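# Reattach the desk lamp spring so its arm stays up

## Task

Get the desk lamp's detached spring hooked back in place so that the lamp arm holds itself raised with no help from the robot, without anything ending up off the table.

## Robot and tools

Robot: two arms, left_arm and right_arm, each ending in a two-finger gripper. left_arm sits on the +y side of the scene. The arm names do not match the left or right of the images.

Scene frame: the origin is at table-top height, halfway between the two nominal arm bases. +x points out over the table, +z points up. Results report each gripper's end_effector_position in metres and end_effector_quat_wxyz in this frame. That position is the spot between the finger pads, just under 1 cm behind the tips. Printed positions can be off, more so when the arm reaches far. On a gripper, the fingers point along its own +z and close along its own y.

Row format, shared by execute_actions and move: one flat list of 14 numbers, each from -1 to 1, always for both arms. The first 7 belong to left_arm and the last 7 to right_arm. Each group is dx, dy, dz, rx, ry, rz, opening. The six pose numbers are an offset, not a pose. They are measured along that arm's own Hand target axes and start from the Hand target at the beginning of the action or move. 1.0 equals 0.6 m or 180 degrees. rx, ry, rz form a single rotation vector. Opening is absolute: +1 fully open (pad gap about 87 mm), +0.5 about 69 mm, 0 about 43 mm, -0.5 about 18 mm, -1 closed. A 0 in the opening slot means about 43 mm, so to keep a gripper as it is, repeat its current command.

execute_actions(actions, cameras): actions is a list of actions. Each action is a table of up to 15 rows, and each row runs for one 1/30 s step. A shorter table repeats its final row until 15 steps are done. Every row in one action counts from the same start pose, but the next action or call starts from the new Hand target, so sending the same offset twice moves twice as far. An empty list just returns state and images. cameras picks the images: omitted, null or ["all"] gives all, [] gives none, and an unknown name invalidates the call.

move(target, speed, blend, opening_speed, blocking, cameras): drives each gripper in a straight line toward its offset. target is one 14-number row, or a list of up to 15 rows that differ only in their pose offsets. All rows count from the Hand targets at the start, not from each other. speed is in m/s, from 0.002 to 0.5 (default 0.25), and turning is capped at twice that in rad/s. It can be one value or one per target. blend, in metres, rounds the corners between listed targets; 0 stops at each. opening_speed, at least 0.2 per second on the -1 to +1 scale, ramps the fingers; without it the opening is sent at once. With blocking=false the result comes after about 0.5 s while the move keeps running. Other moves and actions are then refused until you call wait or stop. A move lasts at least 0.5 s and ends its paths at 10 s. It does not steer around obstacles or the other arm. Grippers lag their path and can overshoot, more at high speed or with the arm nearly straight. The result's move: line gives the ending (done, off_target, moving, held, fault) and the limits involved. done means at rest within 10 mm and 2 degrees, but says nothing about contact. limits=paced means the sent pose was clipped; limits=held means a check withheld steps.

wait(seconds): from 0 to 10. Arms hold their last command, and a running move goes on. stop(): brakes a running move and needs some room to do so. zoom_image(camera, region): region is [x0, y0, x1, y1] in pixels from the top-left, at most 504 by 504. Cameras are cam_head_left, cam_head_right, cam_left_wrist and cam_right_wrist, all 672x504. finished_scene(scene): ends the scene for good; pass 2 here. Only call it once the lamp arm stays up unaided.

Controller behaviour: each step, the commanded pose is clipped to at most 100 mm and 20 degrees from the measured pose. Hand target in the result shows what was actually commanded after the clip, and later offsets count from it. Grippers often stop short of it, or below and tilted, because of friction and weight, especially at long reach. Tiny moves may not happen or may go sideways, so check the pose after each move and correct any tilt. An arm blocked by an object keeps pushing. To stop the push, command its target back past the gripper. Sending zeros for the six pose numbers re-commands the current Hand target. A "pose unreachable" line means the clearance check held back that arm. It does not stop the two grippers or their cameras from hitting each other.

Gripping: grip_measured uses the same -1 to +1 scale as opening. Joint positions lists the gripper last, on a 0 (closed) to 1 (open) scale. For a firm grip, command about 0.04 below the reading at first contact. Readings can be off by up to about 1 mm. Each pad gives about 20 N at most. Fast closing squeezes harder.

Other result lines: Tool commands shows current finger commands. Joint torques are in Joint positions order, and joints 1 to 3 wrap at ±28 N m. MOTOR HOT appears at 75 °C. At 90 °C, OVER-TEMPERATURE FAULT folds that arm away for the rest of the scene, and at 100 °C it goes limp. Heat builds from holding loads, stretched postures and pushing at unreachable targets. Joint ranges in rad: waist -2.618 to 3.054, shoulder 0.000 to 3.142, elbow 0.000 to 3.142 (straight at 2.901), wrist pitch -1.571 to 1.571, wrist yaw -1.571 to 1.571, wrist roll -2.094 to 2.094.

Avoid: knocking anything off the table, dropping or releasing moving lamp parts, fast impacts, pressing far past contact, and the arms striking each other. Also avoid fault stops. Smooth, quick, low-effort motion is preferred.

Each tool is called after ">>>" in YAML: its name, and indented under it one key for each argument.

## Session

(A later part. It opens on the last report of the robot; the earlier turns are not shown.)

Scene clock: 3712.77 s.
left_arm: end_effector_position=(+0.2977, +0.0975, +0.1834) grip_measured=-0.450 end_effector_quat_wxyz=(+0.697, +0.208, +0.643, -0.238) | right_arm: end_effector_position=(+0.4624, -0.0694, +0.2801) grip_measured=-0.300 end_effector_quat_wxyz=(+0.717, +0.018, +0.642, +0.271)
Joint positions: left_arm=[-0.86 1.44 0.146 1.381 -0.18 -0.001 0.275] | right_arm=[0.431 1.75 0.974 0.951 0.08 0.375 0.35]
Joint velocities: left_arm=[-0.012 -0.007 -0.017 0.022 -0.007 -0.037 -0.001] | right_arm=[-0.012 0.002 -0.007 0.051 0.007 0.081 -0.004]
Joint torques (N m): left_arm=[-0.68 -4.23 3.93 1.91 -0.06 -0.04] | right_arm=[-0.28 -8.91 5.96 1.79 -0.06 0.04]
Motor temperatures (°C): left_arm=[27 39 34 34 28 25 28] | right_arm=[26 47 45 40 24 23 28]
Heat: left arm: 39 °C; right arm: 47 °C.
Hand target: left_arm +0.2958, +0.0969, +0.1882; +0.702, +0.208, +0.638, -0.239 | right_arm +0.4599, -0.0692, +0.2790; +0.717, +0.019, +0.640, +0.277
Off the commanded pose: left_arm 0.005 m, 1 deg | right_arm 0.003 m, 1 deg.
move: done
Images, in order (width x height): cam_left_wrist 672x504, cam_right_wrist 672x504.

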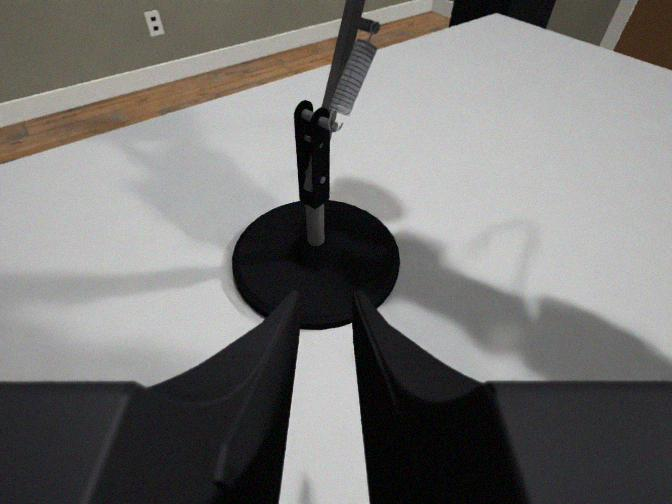

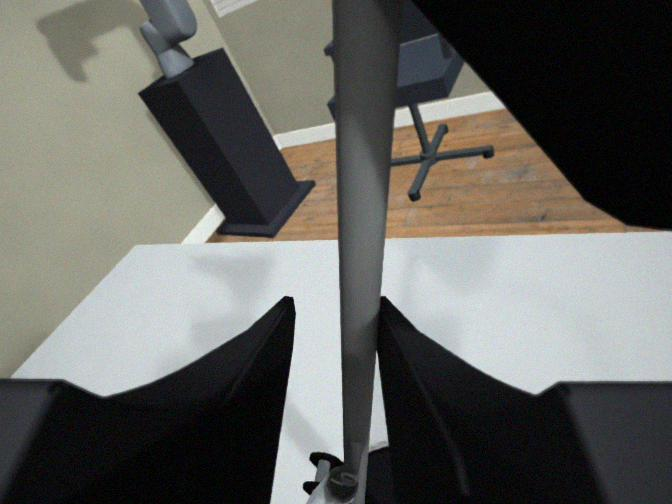

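>>> move:
  target: [0, 0, 0, 0, 0, 0, -0.45, 0.0013, -0.0309, -0.0125, 0.0009, -0.0124, 0.0309, -0.3]
  speed: 0.03
  cameras: ["all"]

>>> zoom_image:
  camera: "cam_left_wrist"
  region: [230, 0, 430, 200]

Scene clock: 3727.60 s.
left_arm: end_effector_position=(+0.2977, +0.0975, +0.1834) grip_measured=-0.450 end_effector_quat_wxyz=(+0.697, +0.208, +0.643, -0.238) | right_arm: end_effector_position=(+0.4602, -0.0851, +0.2731) grip_measured=-0.300 end_effector_quat_wxyz=(+0.715, +0.054, +0.626, +0.305)
Joint positions: left_arm=[-0.86 1.44 0.146 1.381 -0.18 -0.001 0.275] | right_arm=[0.39 1.763 0.906 1.069 0.055 0.478 0.35]
Joint velocities: left_arm=[-0.012 0.002 0.017 -0.007 -0.022 0.007 0.001] | right_arm=[-0.027 -0.032 -0.002 0.022 0.007 0.037 -0.001]
Joint torques (N m): left_arm=[-0.68 -4.23 3.93 1.9 -0.06 -0.04] | right_arm=[-0.8 -7.86 5.97 1.83 -0.09 0.04]
Motor temperatures (°C): left_arm=[27 38 34 35 28 25 28] | right_arm=[26 48 44 40 24 23 27]
Heat: left arm: 38 °C; right arm: 48 °C.
Hand target: left_arm +0.2958, +0.0969, +0.1882; +0.702, +0.208, +0.638, -0.239 | right_arm +0.4599, -0.0870, +0.2701; +0.715, +0.057, +0.624, +0.310
Off the commanded pose: left_arm 0.005 m, 1 deg | right_arm 0.004 m, 1 deg.
move: done

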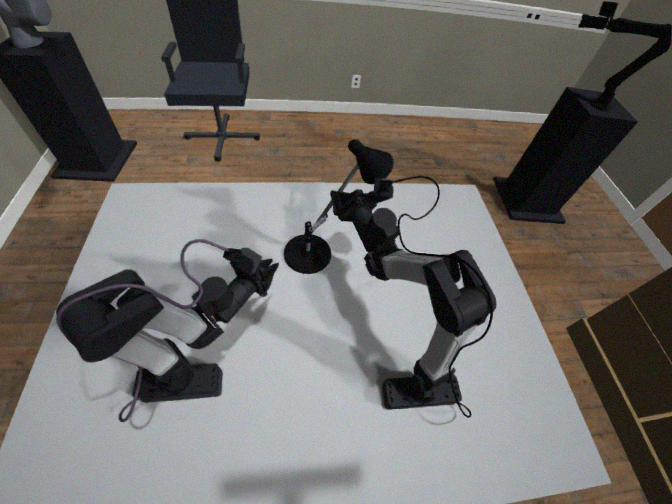

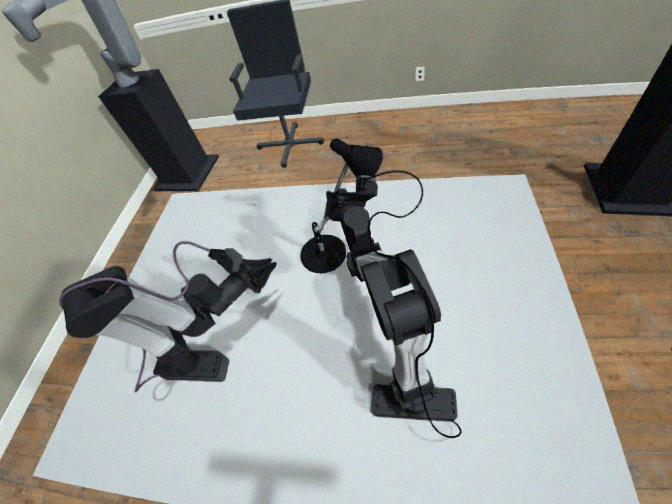

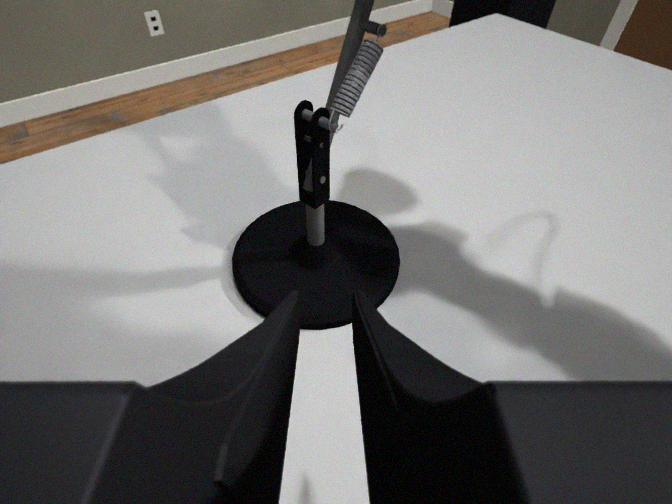

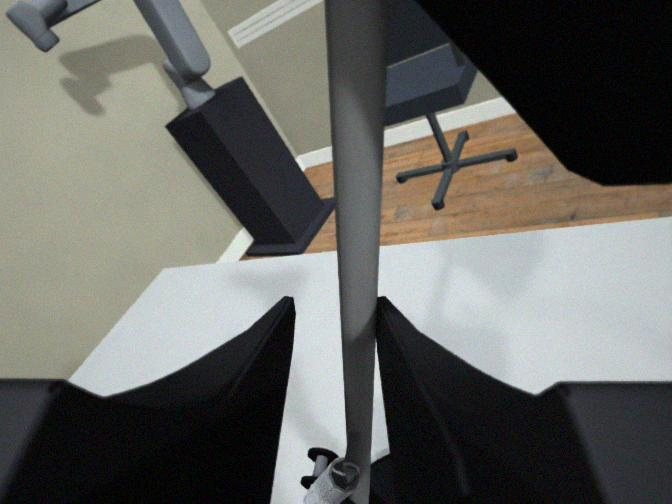

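Scaled by 2.520 from the camera's 672x504 image, which has a finer 960x720 frame.

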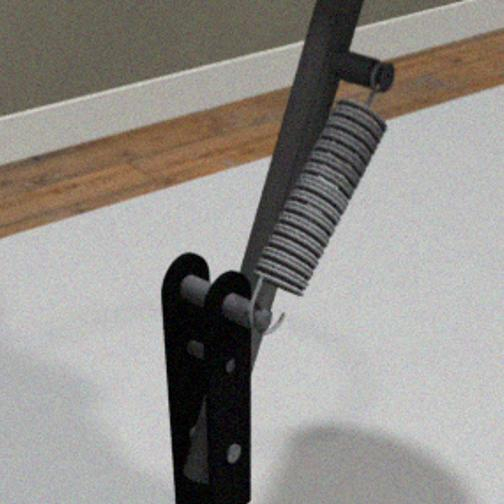

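>>> execute_actions:
  actions: []

>>> zoom_image:
  camera: "cam_left_wrist"
  region: [230, 0, 430, 200]

Scene clock: 3736.87 s.
left_arm: end_effector_position=(+0.2977, +0.0975, +0.1834) grip_measured=-0.450 end_effector_quat_wxyz=(+0.697, +0.208, +0.643, -0.238) | right_arm: end_effector_position=(+0.4602, -0.0851, +0.2730) grip_measured=-0.300 end_effector_quat_wxyz=(+0.715, +0.054, +0.626, +0.306)
Joint positions: left_arm=[-0.86 1.44 0.146 1.381 -0.18 -0.001 0.275] | right_arm=[0.39 1.764 0.906 1.069 0.055 0.479 0.35]
Joint velocities: left_arm=[0.007 0.002 -0.007 0.022 -0.051 -0.037 0.013] | right_arm=[-0.007 -0.002 -0.012 0.022 0.037 -0.022 0.004]
Joint torques (N m): left_arm=[-0.68 -4.25 3.93 1.9 -0.06 -0.04] | right_arm=[-0.8 -7.87 6.01 1.79 -0.1 0.04]
Motor temperatures (°C): left_arm=[27 38 34 35 28 25 28] | right_arm=[26 47 44 40 24 23 27]
Heat: left arm: 38 °C; right arm: 47 °C.
Hand target: left_arm +0.2958, +0.0969, +0.1882; +0.702, +0.208, +0.638, -0.239 | right_arm +0.4599, -0.0869, +0.2699; +0.715, +0.057, +0.624, +0.310
Tool commands: left_gripper/opening=-0.45 right_gripper/opening=-0.3
Off the commanded pose: left_arm 0.005 m, 1 deg | right_arm 0.004 m, 1 deg.

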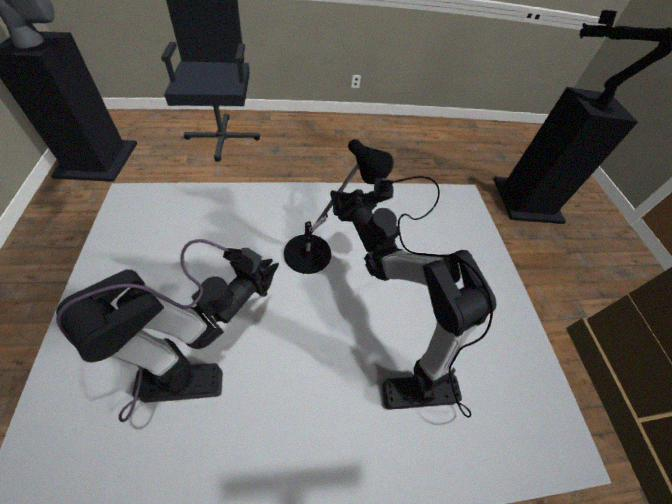

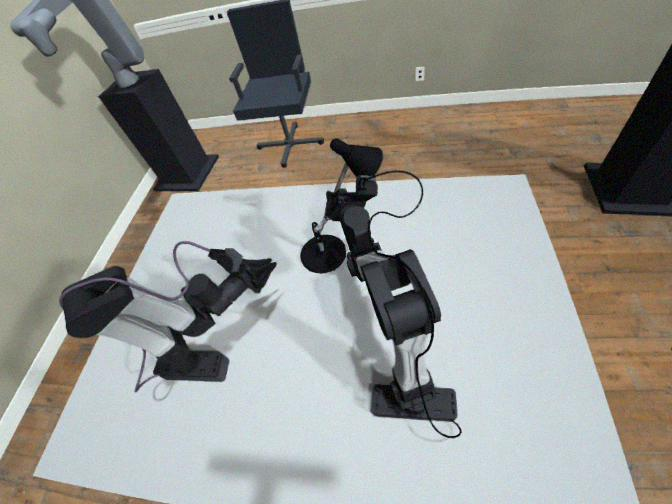

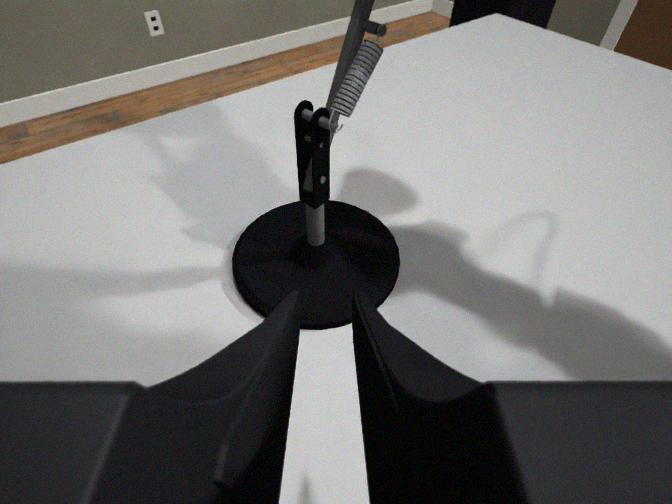

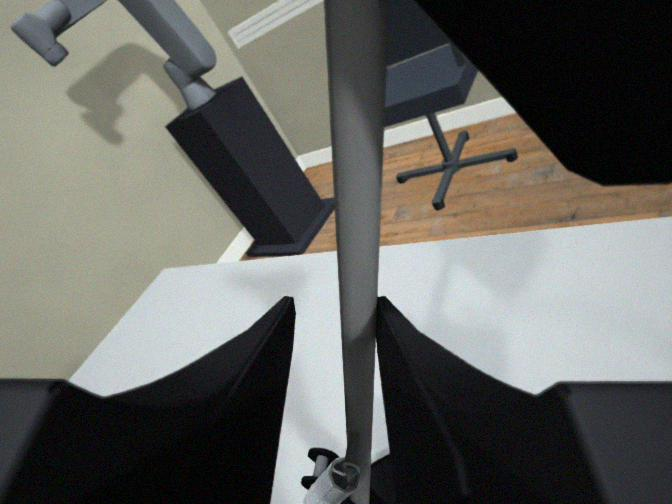

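Scaled by 2.520 from the camera's 672x504 image, which has a finer 960x720 frame.

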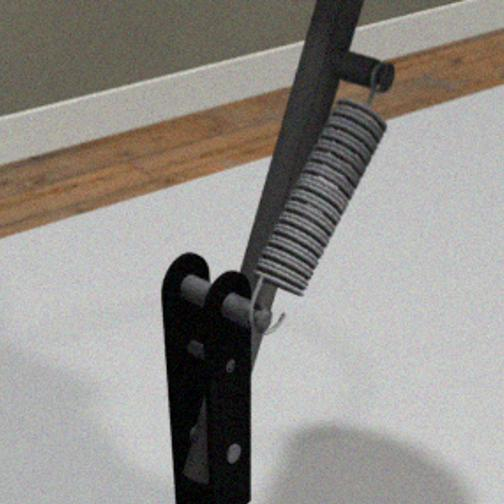

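>>> move:
  target: [0,0,0,0,0,0,-0.45,0.0006,-0.0308,-0.0124,0.001,-0.0124,0.0309,-0.3]
  speed: 0.03
  cameras: ["cam_left_wrist","cam_right_wrist"]

>>> zoom_image:
  camera: "cam_right_wrist"
  region: [236, 230, 436, 430]

>>> zoom_image:
  camera: "cam_left_wrist"
  region: [230, 0, 430, 200]

Scene clock: 3746.30 s.
left_arm: end_effector_position=(+0.2977, +0.0975, +0.1834) grip_measured=-0.450 end_effector_quat_wxyz=(+0.697, +0.208, +0.643, -0.238) | right_arm: end_effector_position=(+0.4603, -0.1012, +0.2633) grip_measured=-0.300 end_effector_quat_wxyz=(+0.712, +0.091, +0.608, +0.339)
Joint positions: left_arm=[-0.86 1.44 0.146 1.381 -0.18 -0.001 0.275] | right_arm=[0.347 1.801 0.851 1.196 0.033 0.586 0.35]
Joint velocities: left_arm=[-0.007 -0.017 0.017 -0.007 -0.022 -0.022 0.004] | right_arm=[-0.012 -0.012 0.002 -0.066 -0.066 -0.095 -0.001]
Joint torques (N m): left_arm=[-0.68 -4.23 3.93 1.91 -0.06 -0.04] | right_arm=[-0.9 -7.84 5.65 1.75 -0.07 0.05]
Motor temperatures (°C): left_arm=[27 37 34 35 28 25 28] | right_arm=[26 46 44 39 24 23 27]
Heat: left arm: 37 °C; right arm: 46 °C.
Hand target: left_arm +0.2958, +0.0969, +0.1882; +0.702, +0.208, +0.638, -0.239 | right_arm +0.4598, -0.1039, +0.2595; +0.711, +0.094, +0.607, +0.343
Off the commanded pose: left_arm 0.005 m, 1 deg | right_arm 0.005 m, 0 deg.
move: done
Images, in order (width x height): cam_left_wrist 672x504, cam_right_wrist 672x504.

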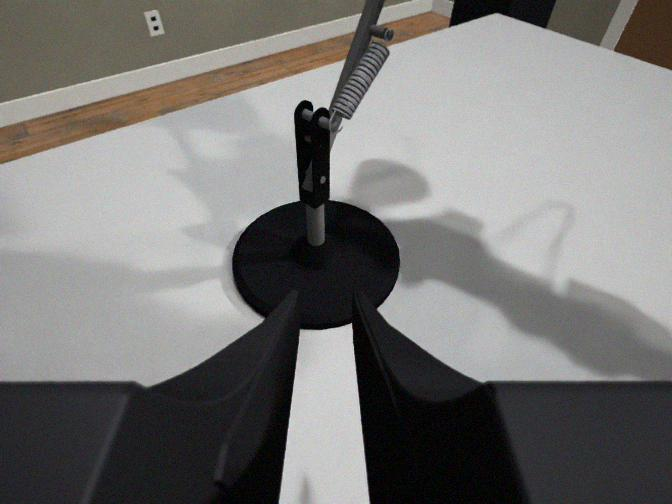

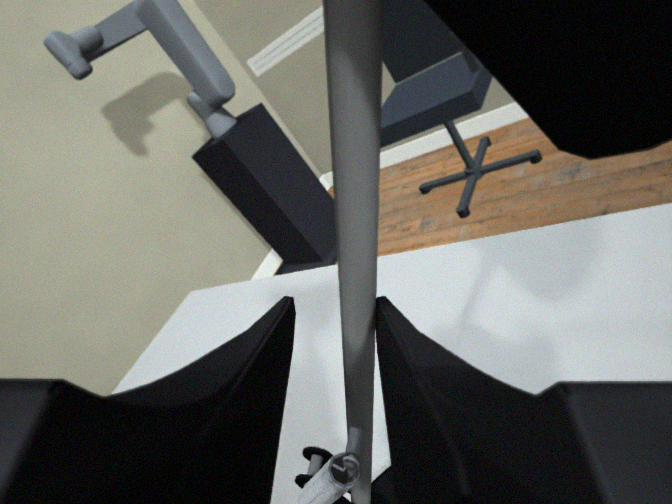

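Scaled by 2.520 from the camera's 672x504 image, which has a finer 960x720 frame.

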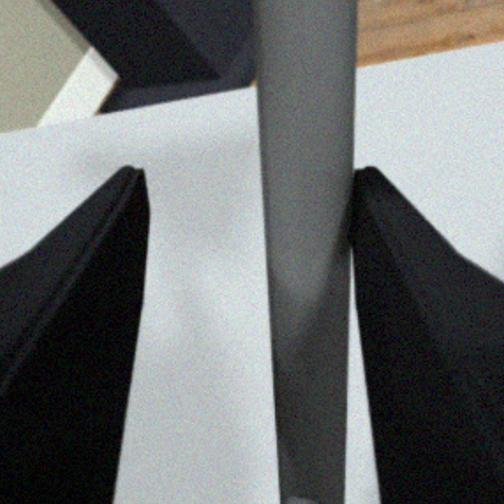

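Scaled by 2.520 from the camera's 672x504 image, which has a finer 960x720 frame.

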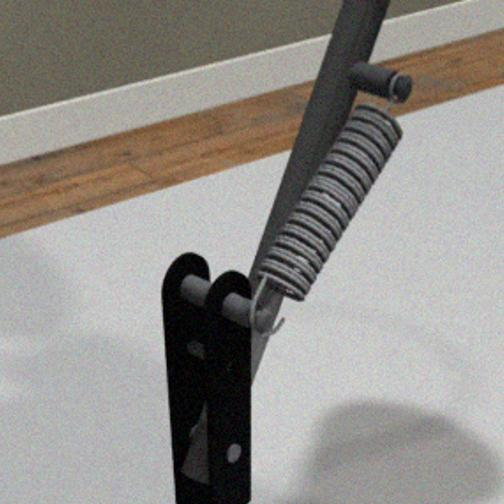

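>>> move:
  target: [0,0,0,0,0,0,-0.45,0.0006,-0.0308,-0.0124,0.0009,-0.0124,0.0309,-0.3]
  speed: 0.03
  cameras: ["cam_head_left","cam_left_wrist","cam_right_wrist"]

>>> zoom_image:
  camera: "cam_right_wrist"
  region: [236, 230, 436, 430]

>>> zoom_image:
  camera: "cam_left_wrist"
  region: [230, 0, 430, 200]

Scene clock: 3757.13 s.
left_arm: end_effector_position=(+0.2977, +0.0975, +0.1834) grip_measured=-0.450 end_effector_quat_wxyz=(+0.697, +0.208, +0.643, -0.238) | right_arm: end_effector_position=(+0.4606, -0.1166, +0.2509) grip_measured=-0.300 end_effector_quat_wxyz=(+0.706, +0.129, +0.590, +0.371)
Joint positions: left_arm=[-0.86 1.44 0.146 1.381 -0.18 -0.001 0.275] | right_arm=[0.307 1.857 0.805 1.327 0.02 0.694 0.35]
Joint velocities: left_arm=[0.012 0.002 0.007 0.037 0.007 -0.066 -0.01] | right_arm=[-0.027 -0.017 -0.012 -0.022 0.022 -0.007 0.006]
Joint torques (N m): left_arm=[-0.68 -4.23 3.93 1.9 -0.06 -0.04] | right_arm=[-0.9 -7.92 5.3 1.69 -0.06 0.02]
Motor temperatures (°C): left_arm=[27 37 34 35 28 25 28] | right_arm=[26 45 43 40 24 23 27]
Heat: left arm: 37 °C; right arm: 45 °C.
Hand target: left_arm +0.2958, +0.0969, +0.1882; +0.702, +0.208, +0.638, -0.239 | right_arm +0.4598, -0.1194, +0.2474; +0.705, +0.132, +0.589, +0.374
Off the commanded pose: left_arm 0.005 m, 1 deg | right_arm 0.005 m, 0 deg.
move: done
Images, in order (width x height): cam_head_left 672x504, cam_left_wrist 672x504, cam_right_wrist 672x504.

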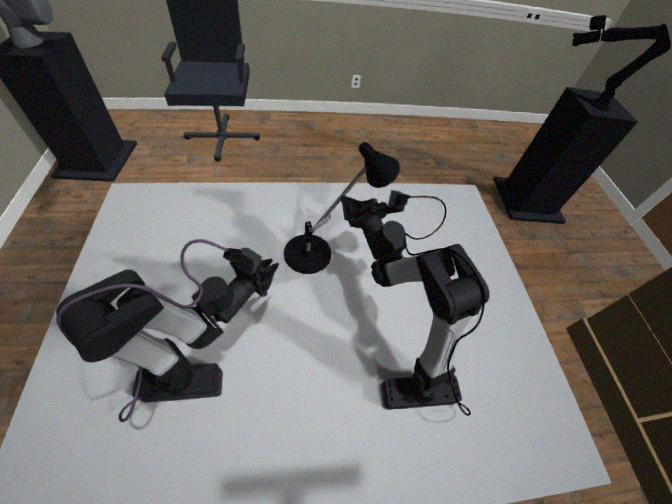

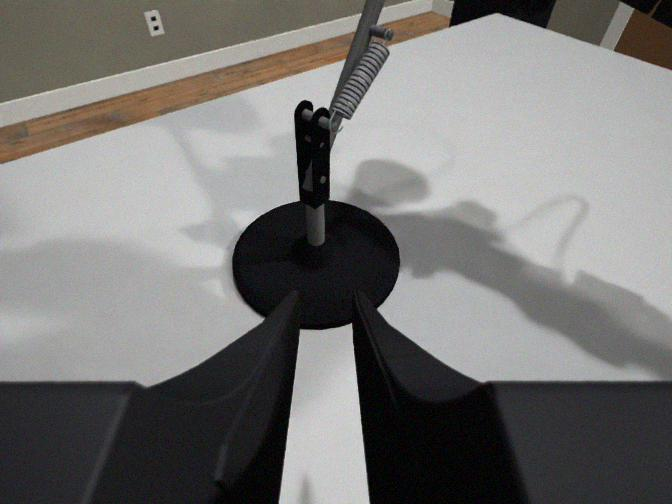

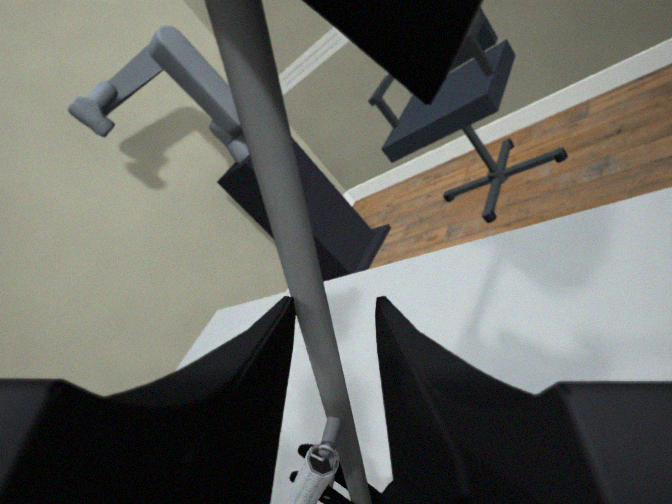

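Scaled by 2.520 from the camera's 672x504 image, which has a finer 960x720 frame.

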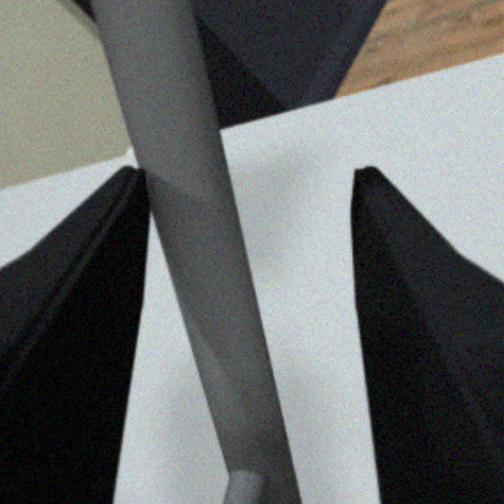

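Scaled by 2.520 from the camera's 672x504 image, which has a finer 960x720 frame.

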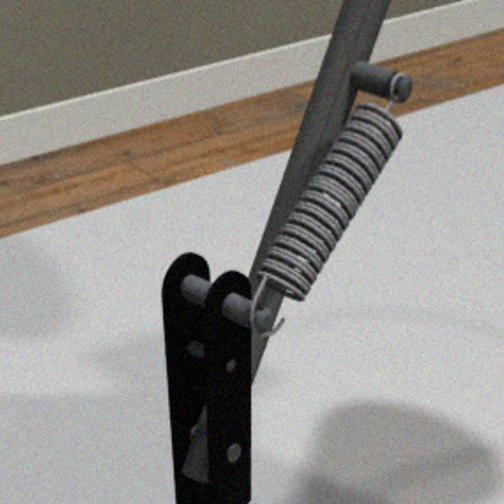

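>>> move:
  target: [0,0,0,0,0,0,-0.45,0.0012,0.0123,0.0049,-0.0009,0.0124,-0.031,-0.3]
  speed: 0.02
  cameras: ["cam_left_wrist","cam_right_wrist"]

>>> zoom_image:
  camera: "cam_right_wrist"
  region: [236, 230, 436, 430]

>>> zoom_image:
  camera: "cam_left_wrist"
  region: [230, 0, 430, 200]

Scene clock: 3771.17 s.
left_arm: end_effector_position=(+0.2977, +0.0975, +0.1833) grip_measured=-0.450 end_effector_quat_wxyz=(+0.697, +0.208, +0.644, -0.238) | right_arm: end_effector_position=(+0.4622, -0.1165, +0.2354) grip_measured=-0.300 end_effector_quat_wxyz=(+0.702, +0.103, +0.618, +0.338)
Joint positions: left_arm=[-0.86 1.44 0.146 1.381 -0.18 -0.001 0.275] | right_arm=[0.307 1.853 0.805 1.265 0.007 0.613 0.35]
Joint velocities: left_arm=[0.007 -0.002 -0.002 -0.007 -0.037 0.022 0.007] | right_arm=[-0.007 -0.007 -0.007 0.037 0.066 0.037 0.001]
Joint torques (N m): left_arm=[-0.68 -4.23 3.92 1.91 -0.06 -0.04] | right_arm=[0.32 -11.85 7.53 1.48 -0.06 -0.2]
Motor temperatures (°C): left_arm=[27 37 34 36 28 25 27] | right_arm=[26 46 43 40 24 23 27]
Heat: left arm: 37 °C; right arm: 46 °C.
Hand target: left_arm +0.2958, +0.0969, +0.1881; +0.702, +0.208, +0.638, -0.239 | right_arm +0.4598, -0.1131, +0.2522; +0.711, +0.094, +0.607, +0.343
Off the commanded pose: left_arm 0.005 m, 1 deg | right_arm 0.017 m, 2 deg.
move: off_target (right_arm)
Images, in order (width x height): cam_left_wrist 672x504, cam_right_wrist 672x504.

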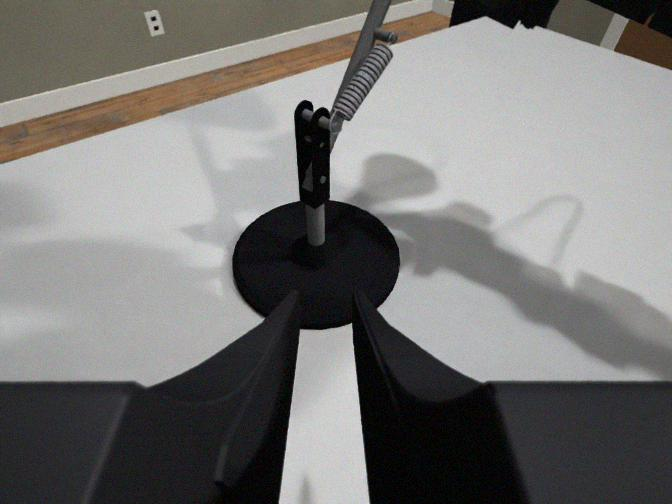

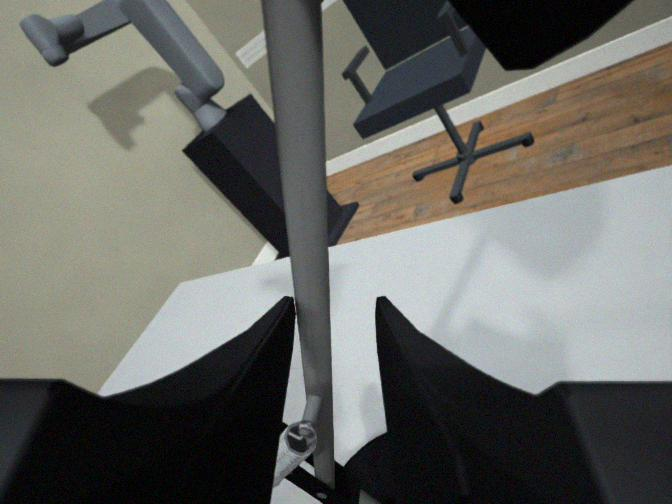

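Scaled by 2.520 from the camera's 672x504 image, which has a finer 960x720 frame.

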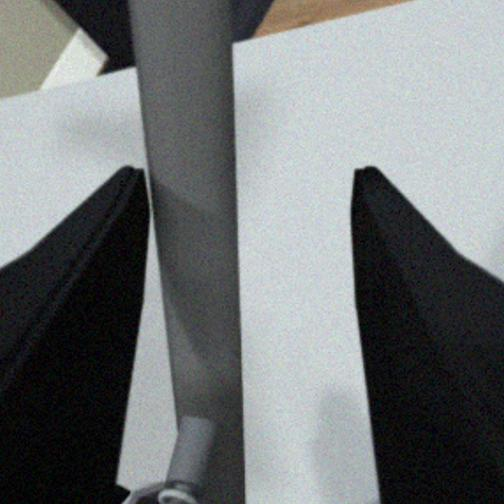

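Scaled by 2.520 from the camera's 672x504 image, which has a finer 960x720 frame.

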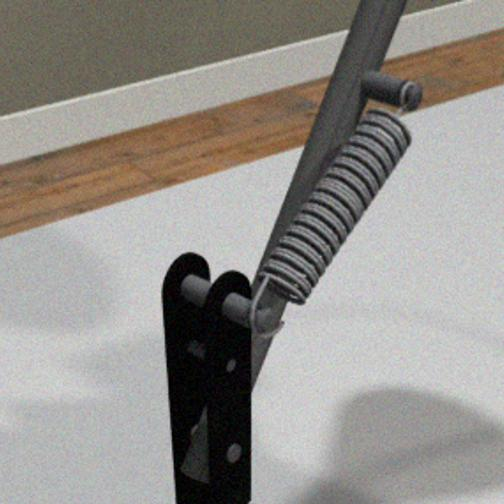

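>>> move:
  target: [0,0,0,0,0,0,-0.45,0,0,0,0,0,0,-0.3]
  speed: 0.02
  cameras: ["cam_right_wrist"]

Scene clock: 3776.90 s.
left_arm: end_effector_position=(+0.2977, +0.0975, +0.1833) grip_measured=-0.450 end_effector_quat_wxyz=(+0.697, +0.208, +0.644, -0.238) | right_arm: end_effector_position=(+0.4623, -0.1165, +0.2351) grip_measured=-0.300 end_effector_quat_wxyz=(+0.702, +0.103, +0.618, +0.338)
Joint positions: left_arm=[-0.86 1.44 0.146 1.381 -0.18 -0.001 0.275] | right_arm=[0.307 1.853 0.805 1.264 0.007 0.613 0.35]
Joint velocities: left_arm=[-0.012 0.007 0.012 0.007 0.066 -0.007 0.001] | right_arm=[-0.007 -0.022 -0.002 -0.037 0.081 -0.081 -0.009]
Joint torques (N m): left_arm=[-0.68 -4.22 3.93 1.91 -0.06 -0.04] | right_arm=[0.29 -11.86 7.53 1.48 -0.05 -0.2]
Motor temperatures (°C): left_arm=[27 36 34 36 28 25 27] | right_arm=[26 46 43 39 24 23 27]
Heat: left arm: 36 °C; right arm: 46 °C.
Hand target: left_arm +0.2958, +0.0969, +0.1882; +0.702, +0.208, +0.638, -0.239 | right_arm +0.4599, -0.1132, +0.2522; +0.711, +0.094, +0.607, +0.343
Off the commanded pose: left_arm 0.005 m, 1 deg | right_arm 0.018 m, 2 deg.
move: off_target (right_arm)
Images, in order (width x height): cam_right_wrist 672x504.

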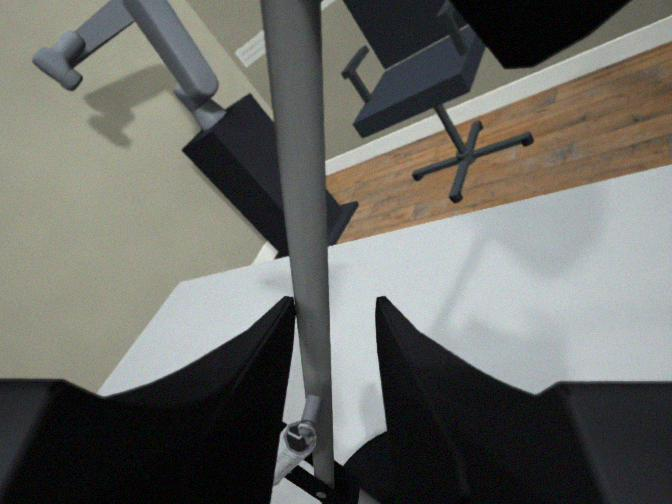

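>>> move:
  target: [0,0,0,0,0,0,-0.45,0,0,0,0,0,0,0.2]
  speed: 0.02
  opening_speed: 0.2
  cameras: ["cam_left_wrist","cam_right_wrist"]

>>> zoom_image:
  camera: "cam_left_wrist"
  region: [230, 0, 430, 200]

Scene clock: 3785.67 s.
left_arm: end_effector_position=(+0.2977, +0.0975, +0.1833) grip_measured=-0.450 end_effector_quat_wxyz=(+0.697, +0.208, +0.644, -0.238) | right_arm: end_effector_position=(+0.4623, -0.1165, +0.2350) grip_measured=+0.200 end_effector_quat_wxyz=(+0.702, +0.103, +0.618, +0.338)
Joint positions: left_arm=[-0.86 1.44 0.146 1.381 -0.18 -0.001 0.275] | right_arm=[0.307 1.853 0.805 1.264 0.007 0.613 0.6]
Joint velocities: left_arm=[0.002 -0.022 0.017 -0.007 0.007 -0.11 -0.007] | right_arm=[0.017 0.007 -0.007 -0.022 -0.022 -0.066 0.011]
Joint torques (N m): left_arm=[-0.68 -4.23 3.93 1.91 -0.06 -0.04] | right_arm=[0.34 -11.86 7.53 1.48 -0.06 -0.2]
Motor temperatures (°C): left_arm=[27 36 34 36 28 25 27] | right_arm=[26 47 43 39 24 23 26]
Heat: left arm: 36 °C; right arm: 47 °C.
Hand target: left_arm +0.2958, +0.0969, +0.1882; +0.702, +0.208, +0.638, -0.239 | right_arm +0.4599, -0.1132, +0.2522; +0.711, +0.094, +0.607, +0.343
Off the commanded pose: left_arm 0.005 m, 1 deg | right_arm 0.018 m, 2 deg.
move: off_target (right_arm)
Images, in order (width x height): cam_left_wrist 672x504, cam_right_wrist 672x504.

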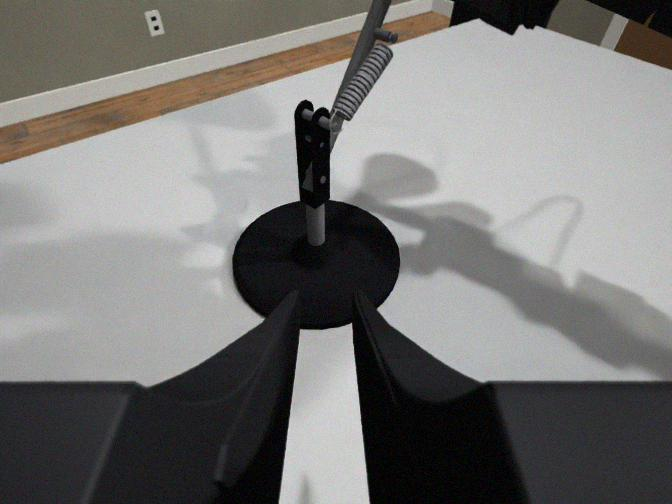

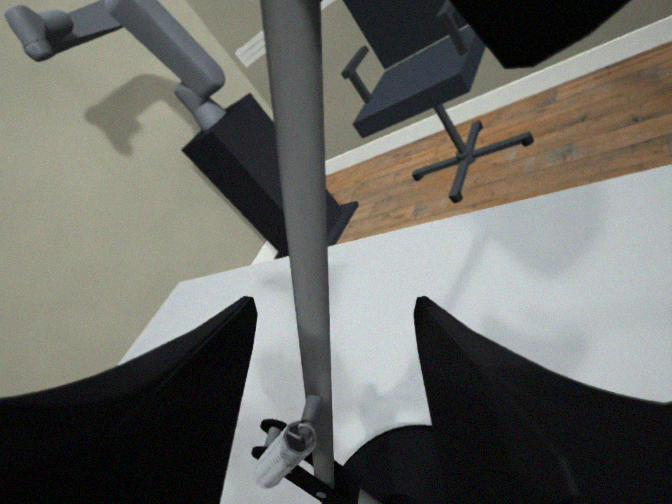

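Scaled by 2.520 from the camera's 672x504 image, which has a finer 960x720 frame.

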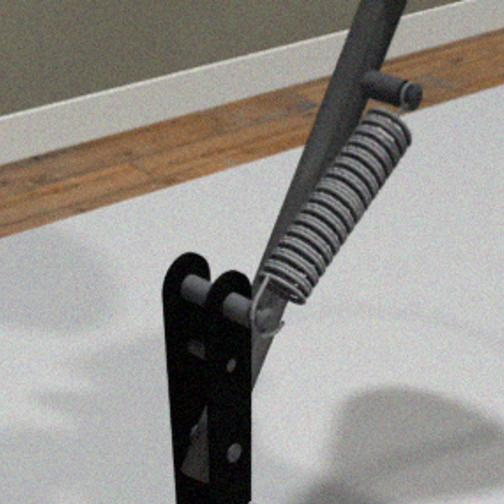

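>>> zoom_image:
  camera: "cam_left_wrist"
  region: [310, 0, 410, 75]

>>> zoom_image:
  camera: "cam_left_wrist"
  region: [290, 85, 390, 160]

>>> zoom_image:
  camera: "cam_right_wrist"
  region: [236, 380, 376, 500]

Scaled by 5.040 from the camera's 672x504 image, which has a finer 960x720 frame.

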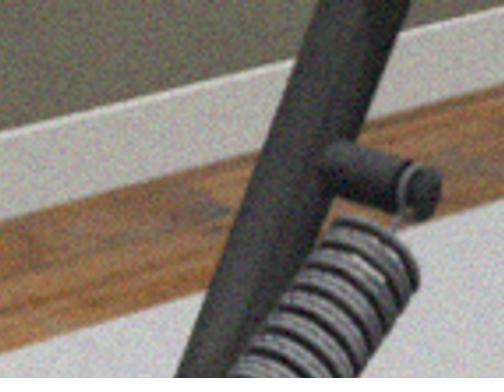

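Scaled by 5.040 from the camera's 672x504 image, which has a finer 960x720 frame.

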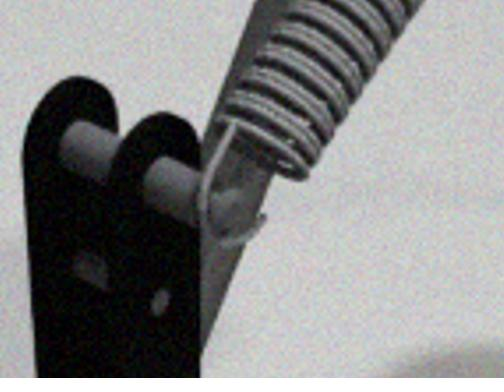

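Scaled by 3.600 from the camera's 672x504 image, which has a finer 960x720 frame.

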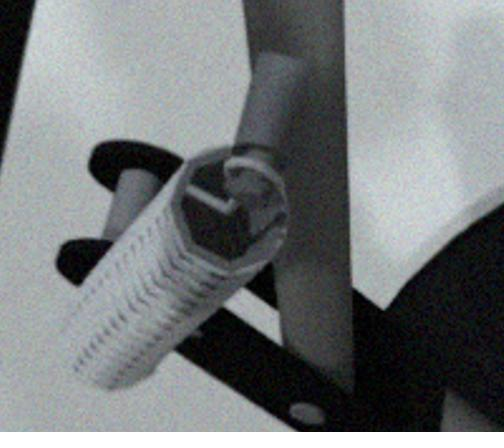

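>>> execute_actions:
  actions: []

>>> zoom_image:
  camera: "cam_head_left"
  region: [270, 120, 470, 290]

>>> zoom_image:
  camera: "cam_head_right"
  region: [270, 120, 470, 290]

Scene clock: 3806.63 s.
left_arm: end_effector_position=(+0.2977, +0.0975, +0.1833) grip_measured=-0.450 end_effector_quat_wxyz=(+0.697, +0.208, +0.644, -0.238) | right_arm: end_effector_position=(+0.4623, -0.1165, +0.2350) grip_measured=+0.200 end_effector_quat_wxyz=(+0.702, +0.103, +0.618, +0.338)
Joint positions: left_arm=[-0.86 1.44 0.146 1.381 -0.18 -0.001 0.275] | right_arm=[0.307 1.853 0.805 1.264 0.007 0.613 0.6]
Joint velocities: left_arm=[-0.022 0.002 -0.017 0.066 0.051 -0.051 -0.01] | right_arm=[-0.007 -0.002 -0.002 -0.051 -0.037 -0.022 -0.006]
Joint torques (N m): left_arm=[-0.68 -4.25 3.93 1.91 -0.06 -0.04] | right_arm=[0.31 -11.86 7.54 1.48 -0.06 -0.19]
Motor temperatures (°C): left_arm=[27 36 34 36 27 25 27] | right_arm=[26 48 43 39 24 23 26]
Heat: left arm: 36 °C; right arm: 48 °C.
Hand target: left_arm +0.2958, +0.0969, +0.1882; +0.702, +0.208, +0.638, -0.239 | right_arm +0.4599, -0.1132, +0.2522; +0.711, +0.094, +0.607, +0.343
Tool commands: left_gripper/opening=-0.45 right_gripper/opening=+0.2
Off the commanded pose: left_arm 0.005 m, 1 deg | right_arm 0.018 m, 2 deg.

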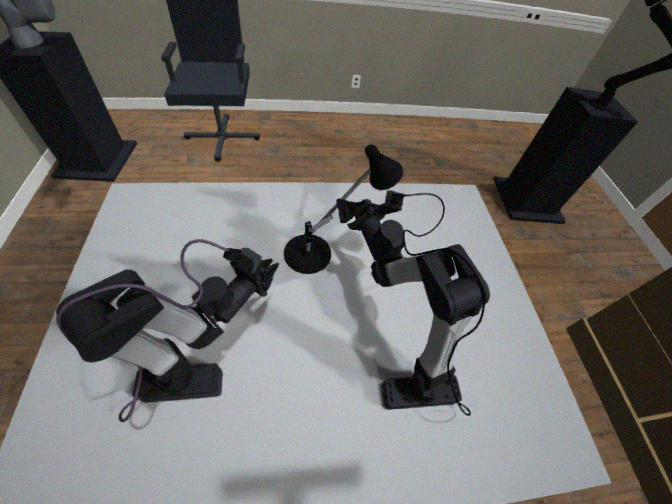

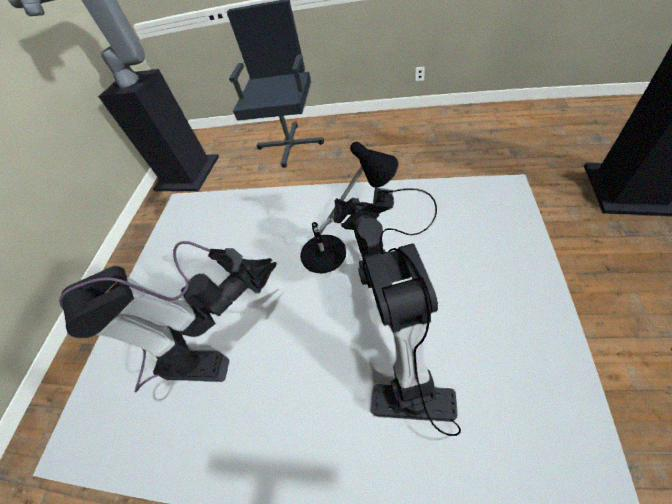

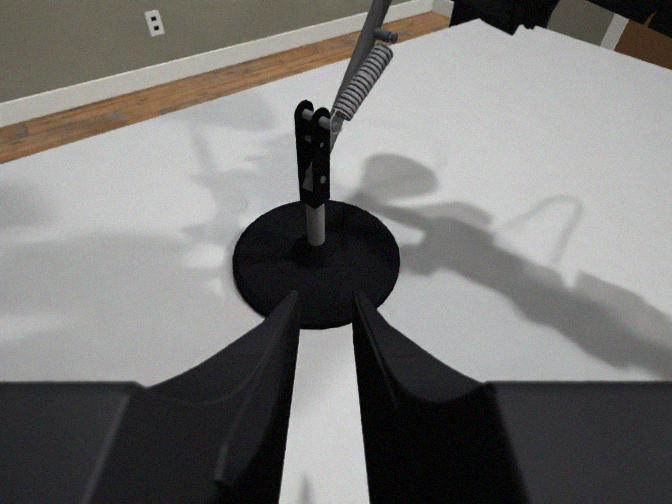

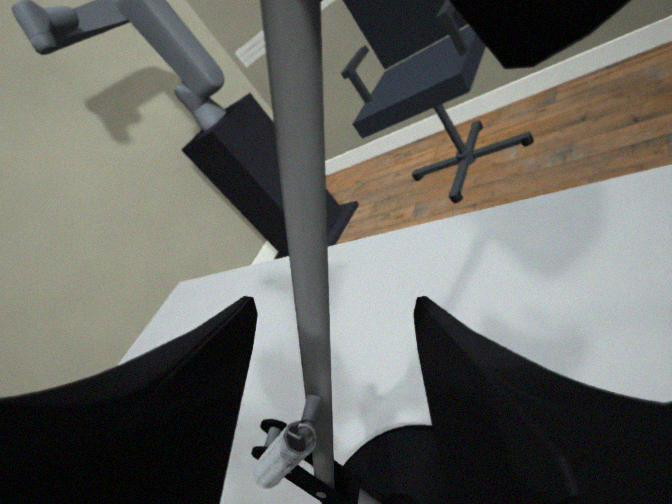

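Scaled by 2.520 from the camera's 672x504 image, which has a finer 960x720 frame.

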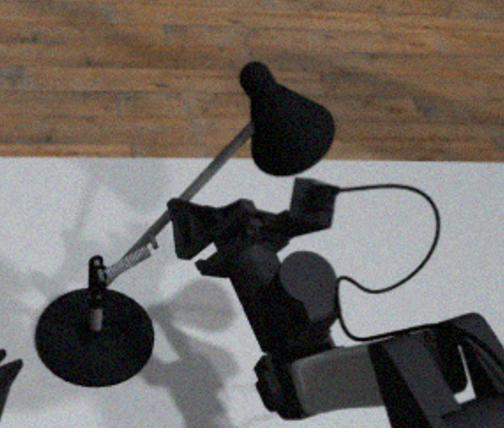

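Scaled by 2.520 from the camera's 672x504 image, which has a finer 960x720 frame.

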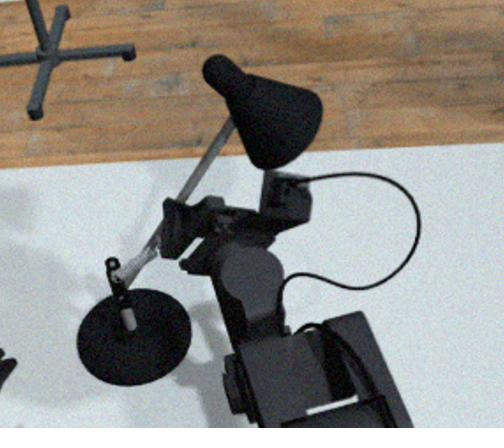

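>>> move:
  target: [0,0,0,0,0,0,-0.45,0,-0.008,-0.04,0,0,0,0.2]
  speed: 0.03
  cameras: ["cam_head_left","cam_left_wrist","cam_right_wrist"]

>>> zoom_image:
  camera: "cam_left_wrist"
  region: [230, 0, 430, 200]

Scene clock: 3817.67 s.
left_arm: end_effector_position=(+0.2977, +0.0975, +0.1833) grip_measured=-0.450 end_effector_quat_wxyz=(+0.697, +0.208, +0.644, -0.238) | right_arm: end_effector_position=(+0.4437, -0.1199, +0.2296) grip_measured=+0.200 end_effector_quat_wxyz=(+0.699, +0.099, +0.622, +0.340)
Joint positions: left_arm=[-0.86 1.44 0.146 1.381 -0.18 -0.001 0.275] | right_arm=[0.307 1.809 0.722 1.297 -0.005 0.613 0.6]
Joint velocities: left_arm=[-0.012 -0.002 -0.002 0.007 -0.007 0.007 -0.015] | right_arm=[0.002 -0.002 0.012 0.007 0.007 0.022 -0.006]
Joint torques (N m): left_arm=[-0.68 -4.25 3.95 1.91 -0.06 -0.04] | right_arm=[-0.8 -11.14 5.15 1.78 -0.07 -0.16]
Motor temperatures (°C): left_arm=[27 36 34 37 27 25 27] | right_arm=[26 49 43 38 24 23 26]
Heat: left arm: 37 °C; right arm: 49 °C.
Hand target: left_arm +0.2958, +0.0969, +0.1882; +0.702, +0.208, +0.638, -0.239 | right_arm +0.4393, -0.1237, +0.2437; +0.711, +0.094, +0.607, +0.343
Off the commanded pose: left_arm 0.005 m, 1 deg | right_arm 0.015 m, 2 deg.
move: off_target (right_arm)
Images, in order (width x height): cam_head_left 672x504, cam_left_wrist 672x504, cam_right_wrist 672x504.

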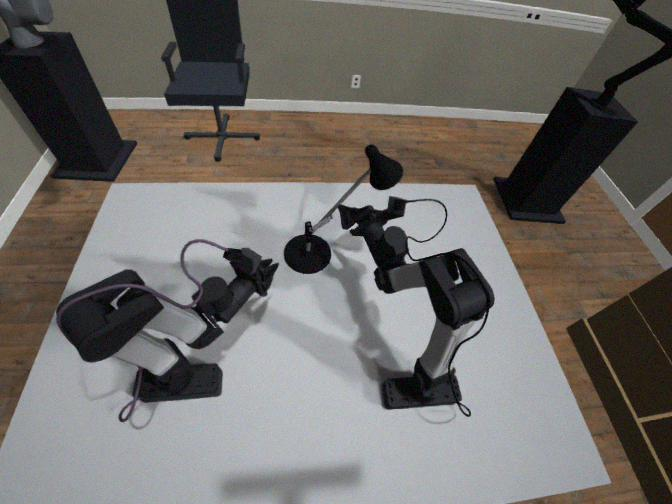

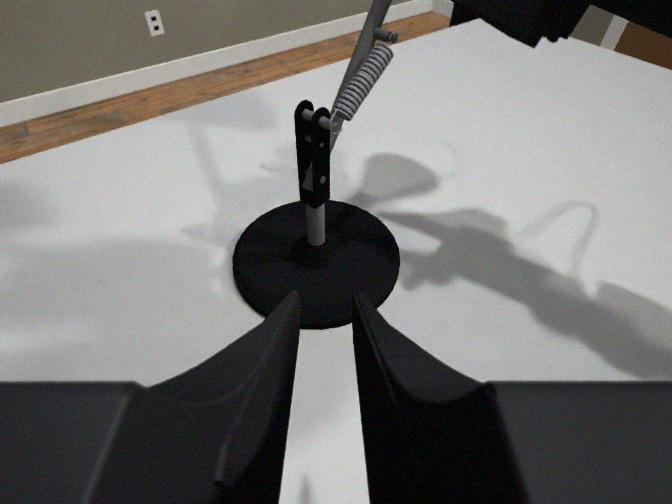

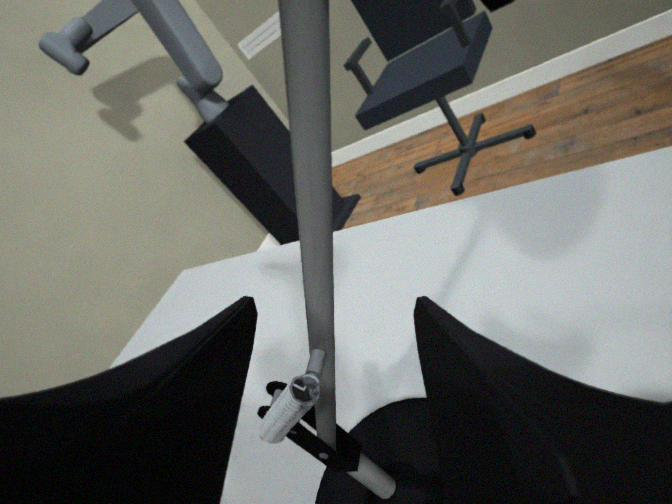

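Scaled by 2.520 from the camera's 672x504 image, which has a finer 960x720 frame.

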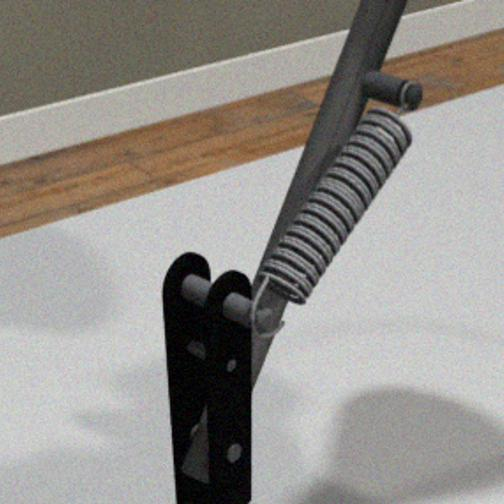

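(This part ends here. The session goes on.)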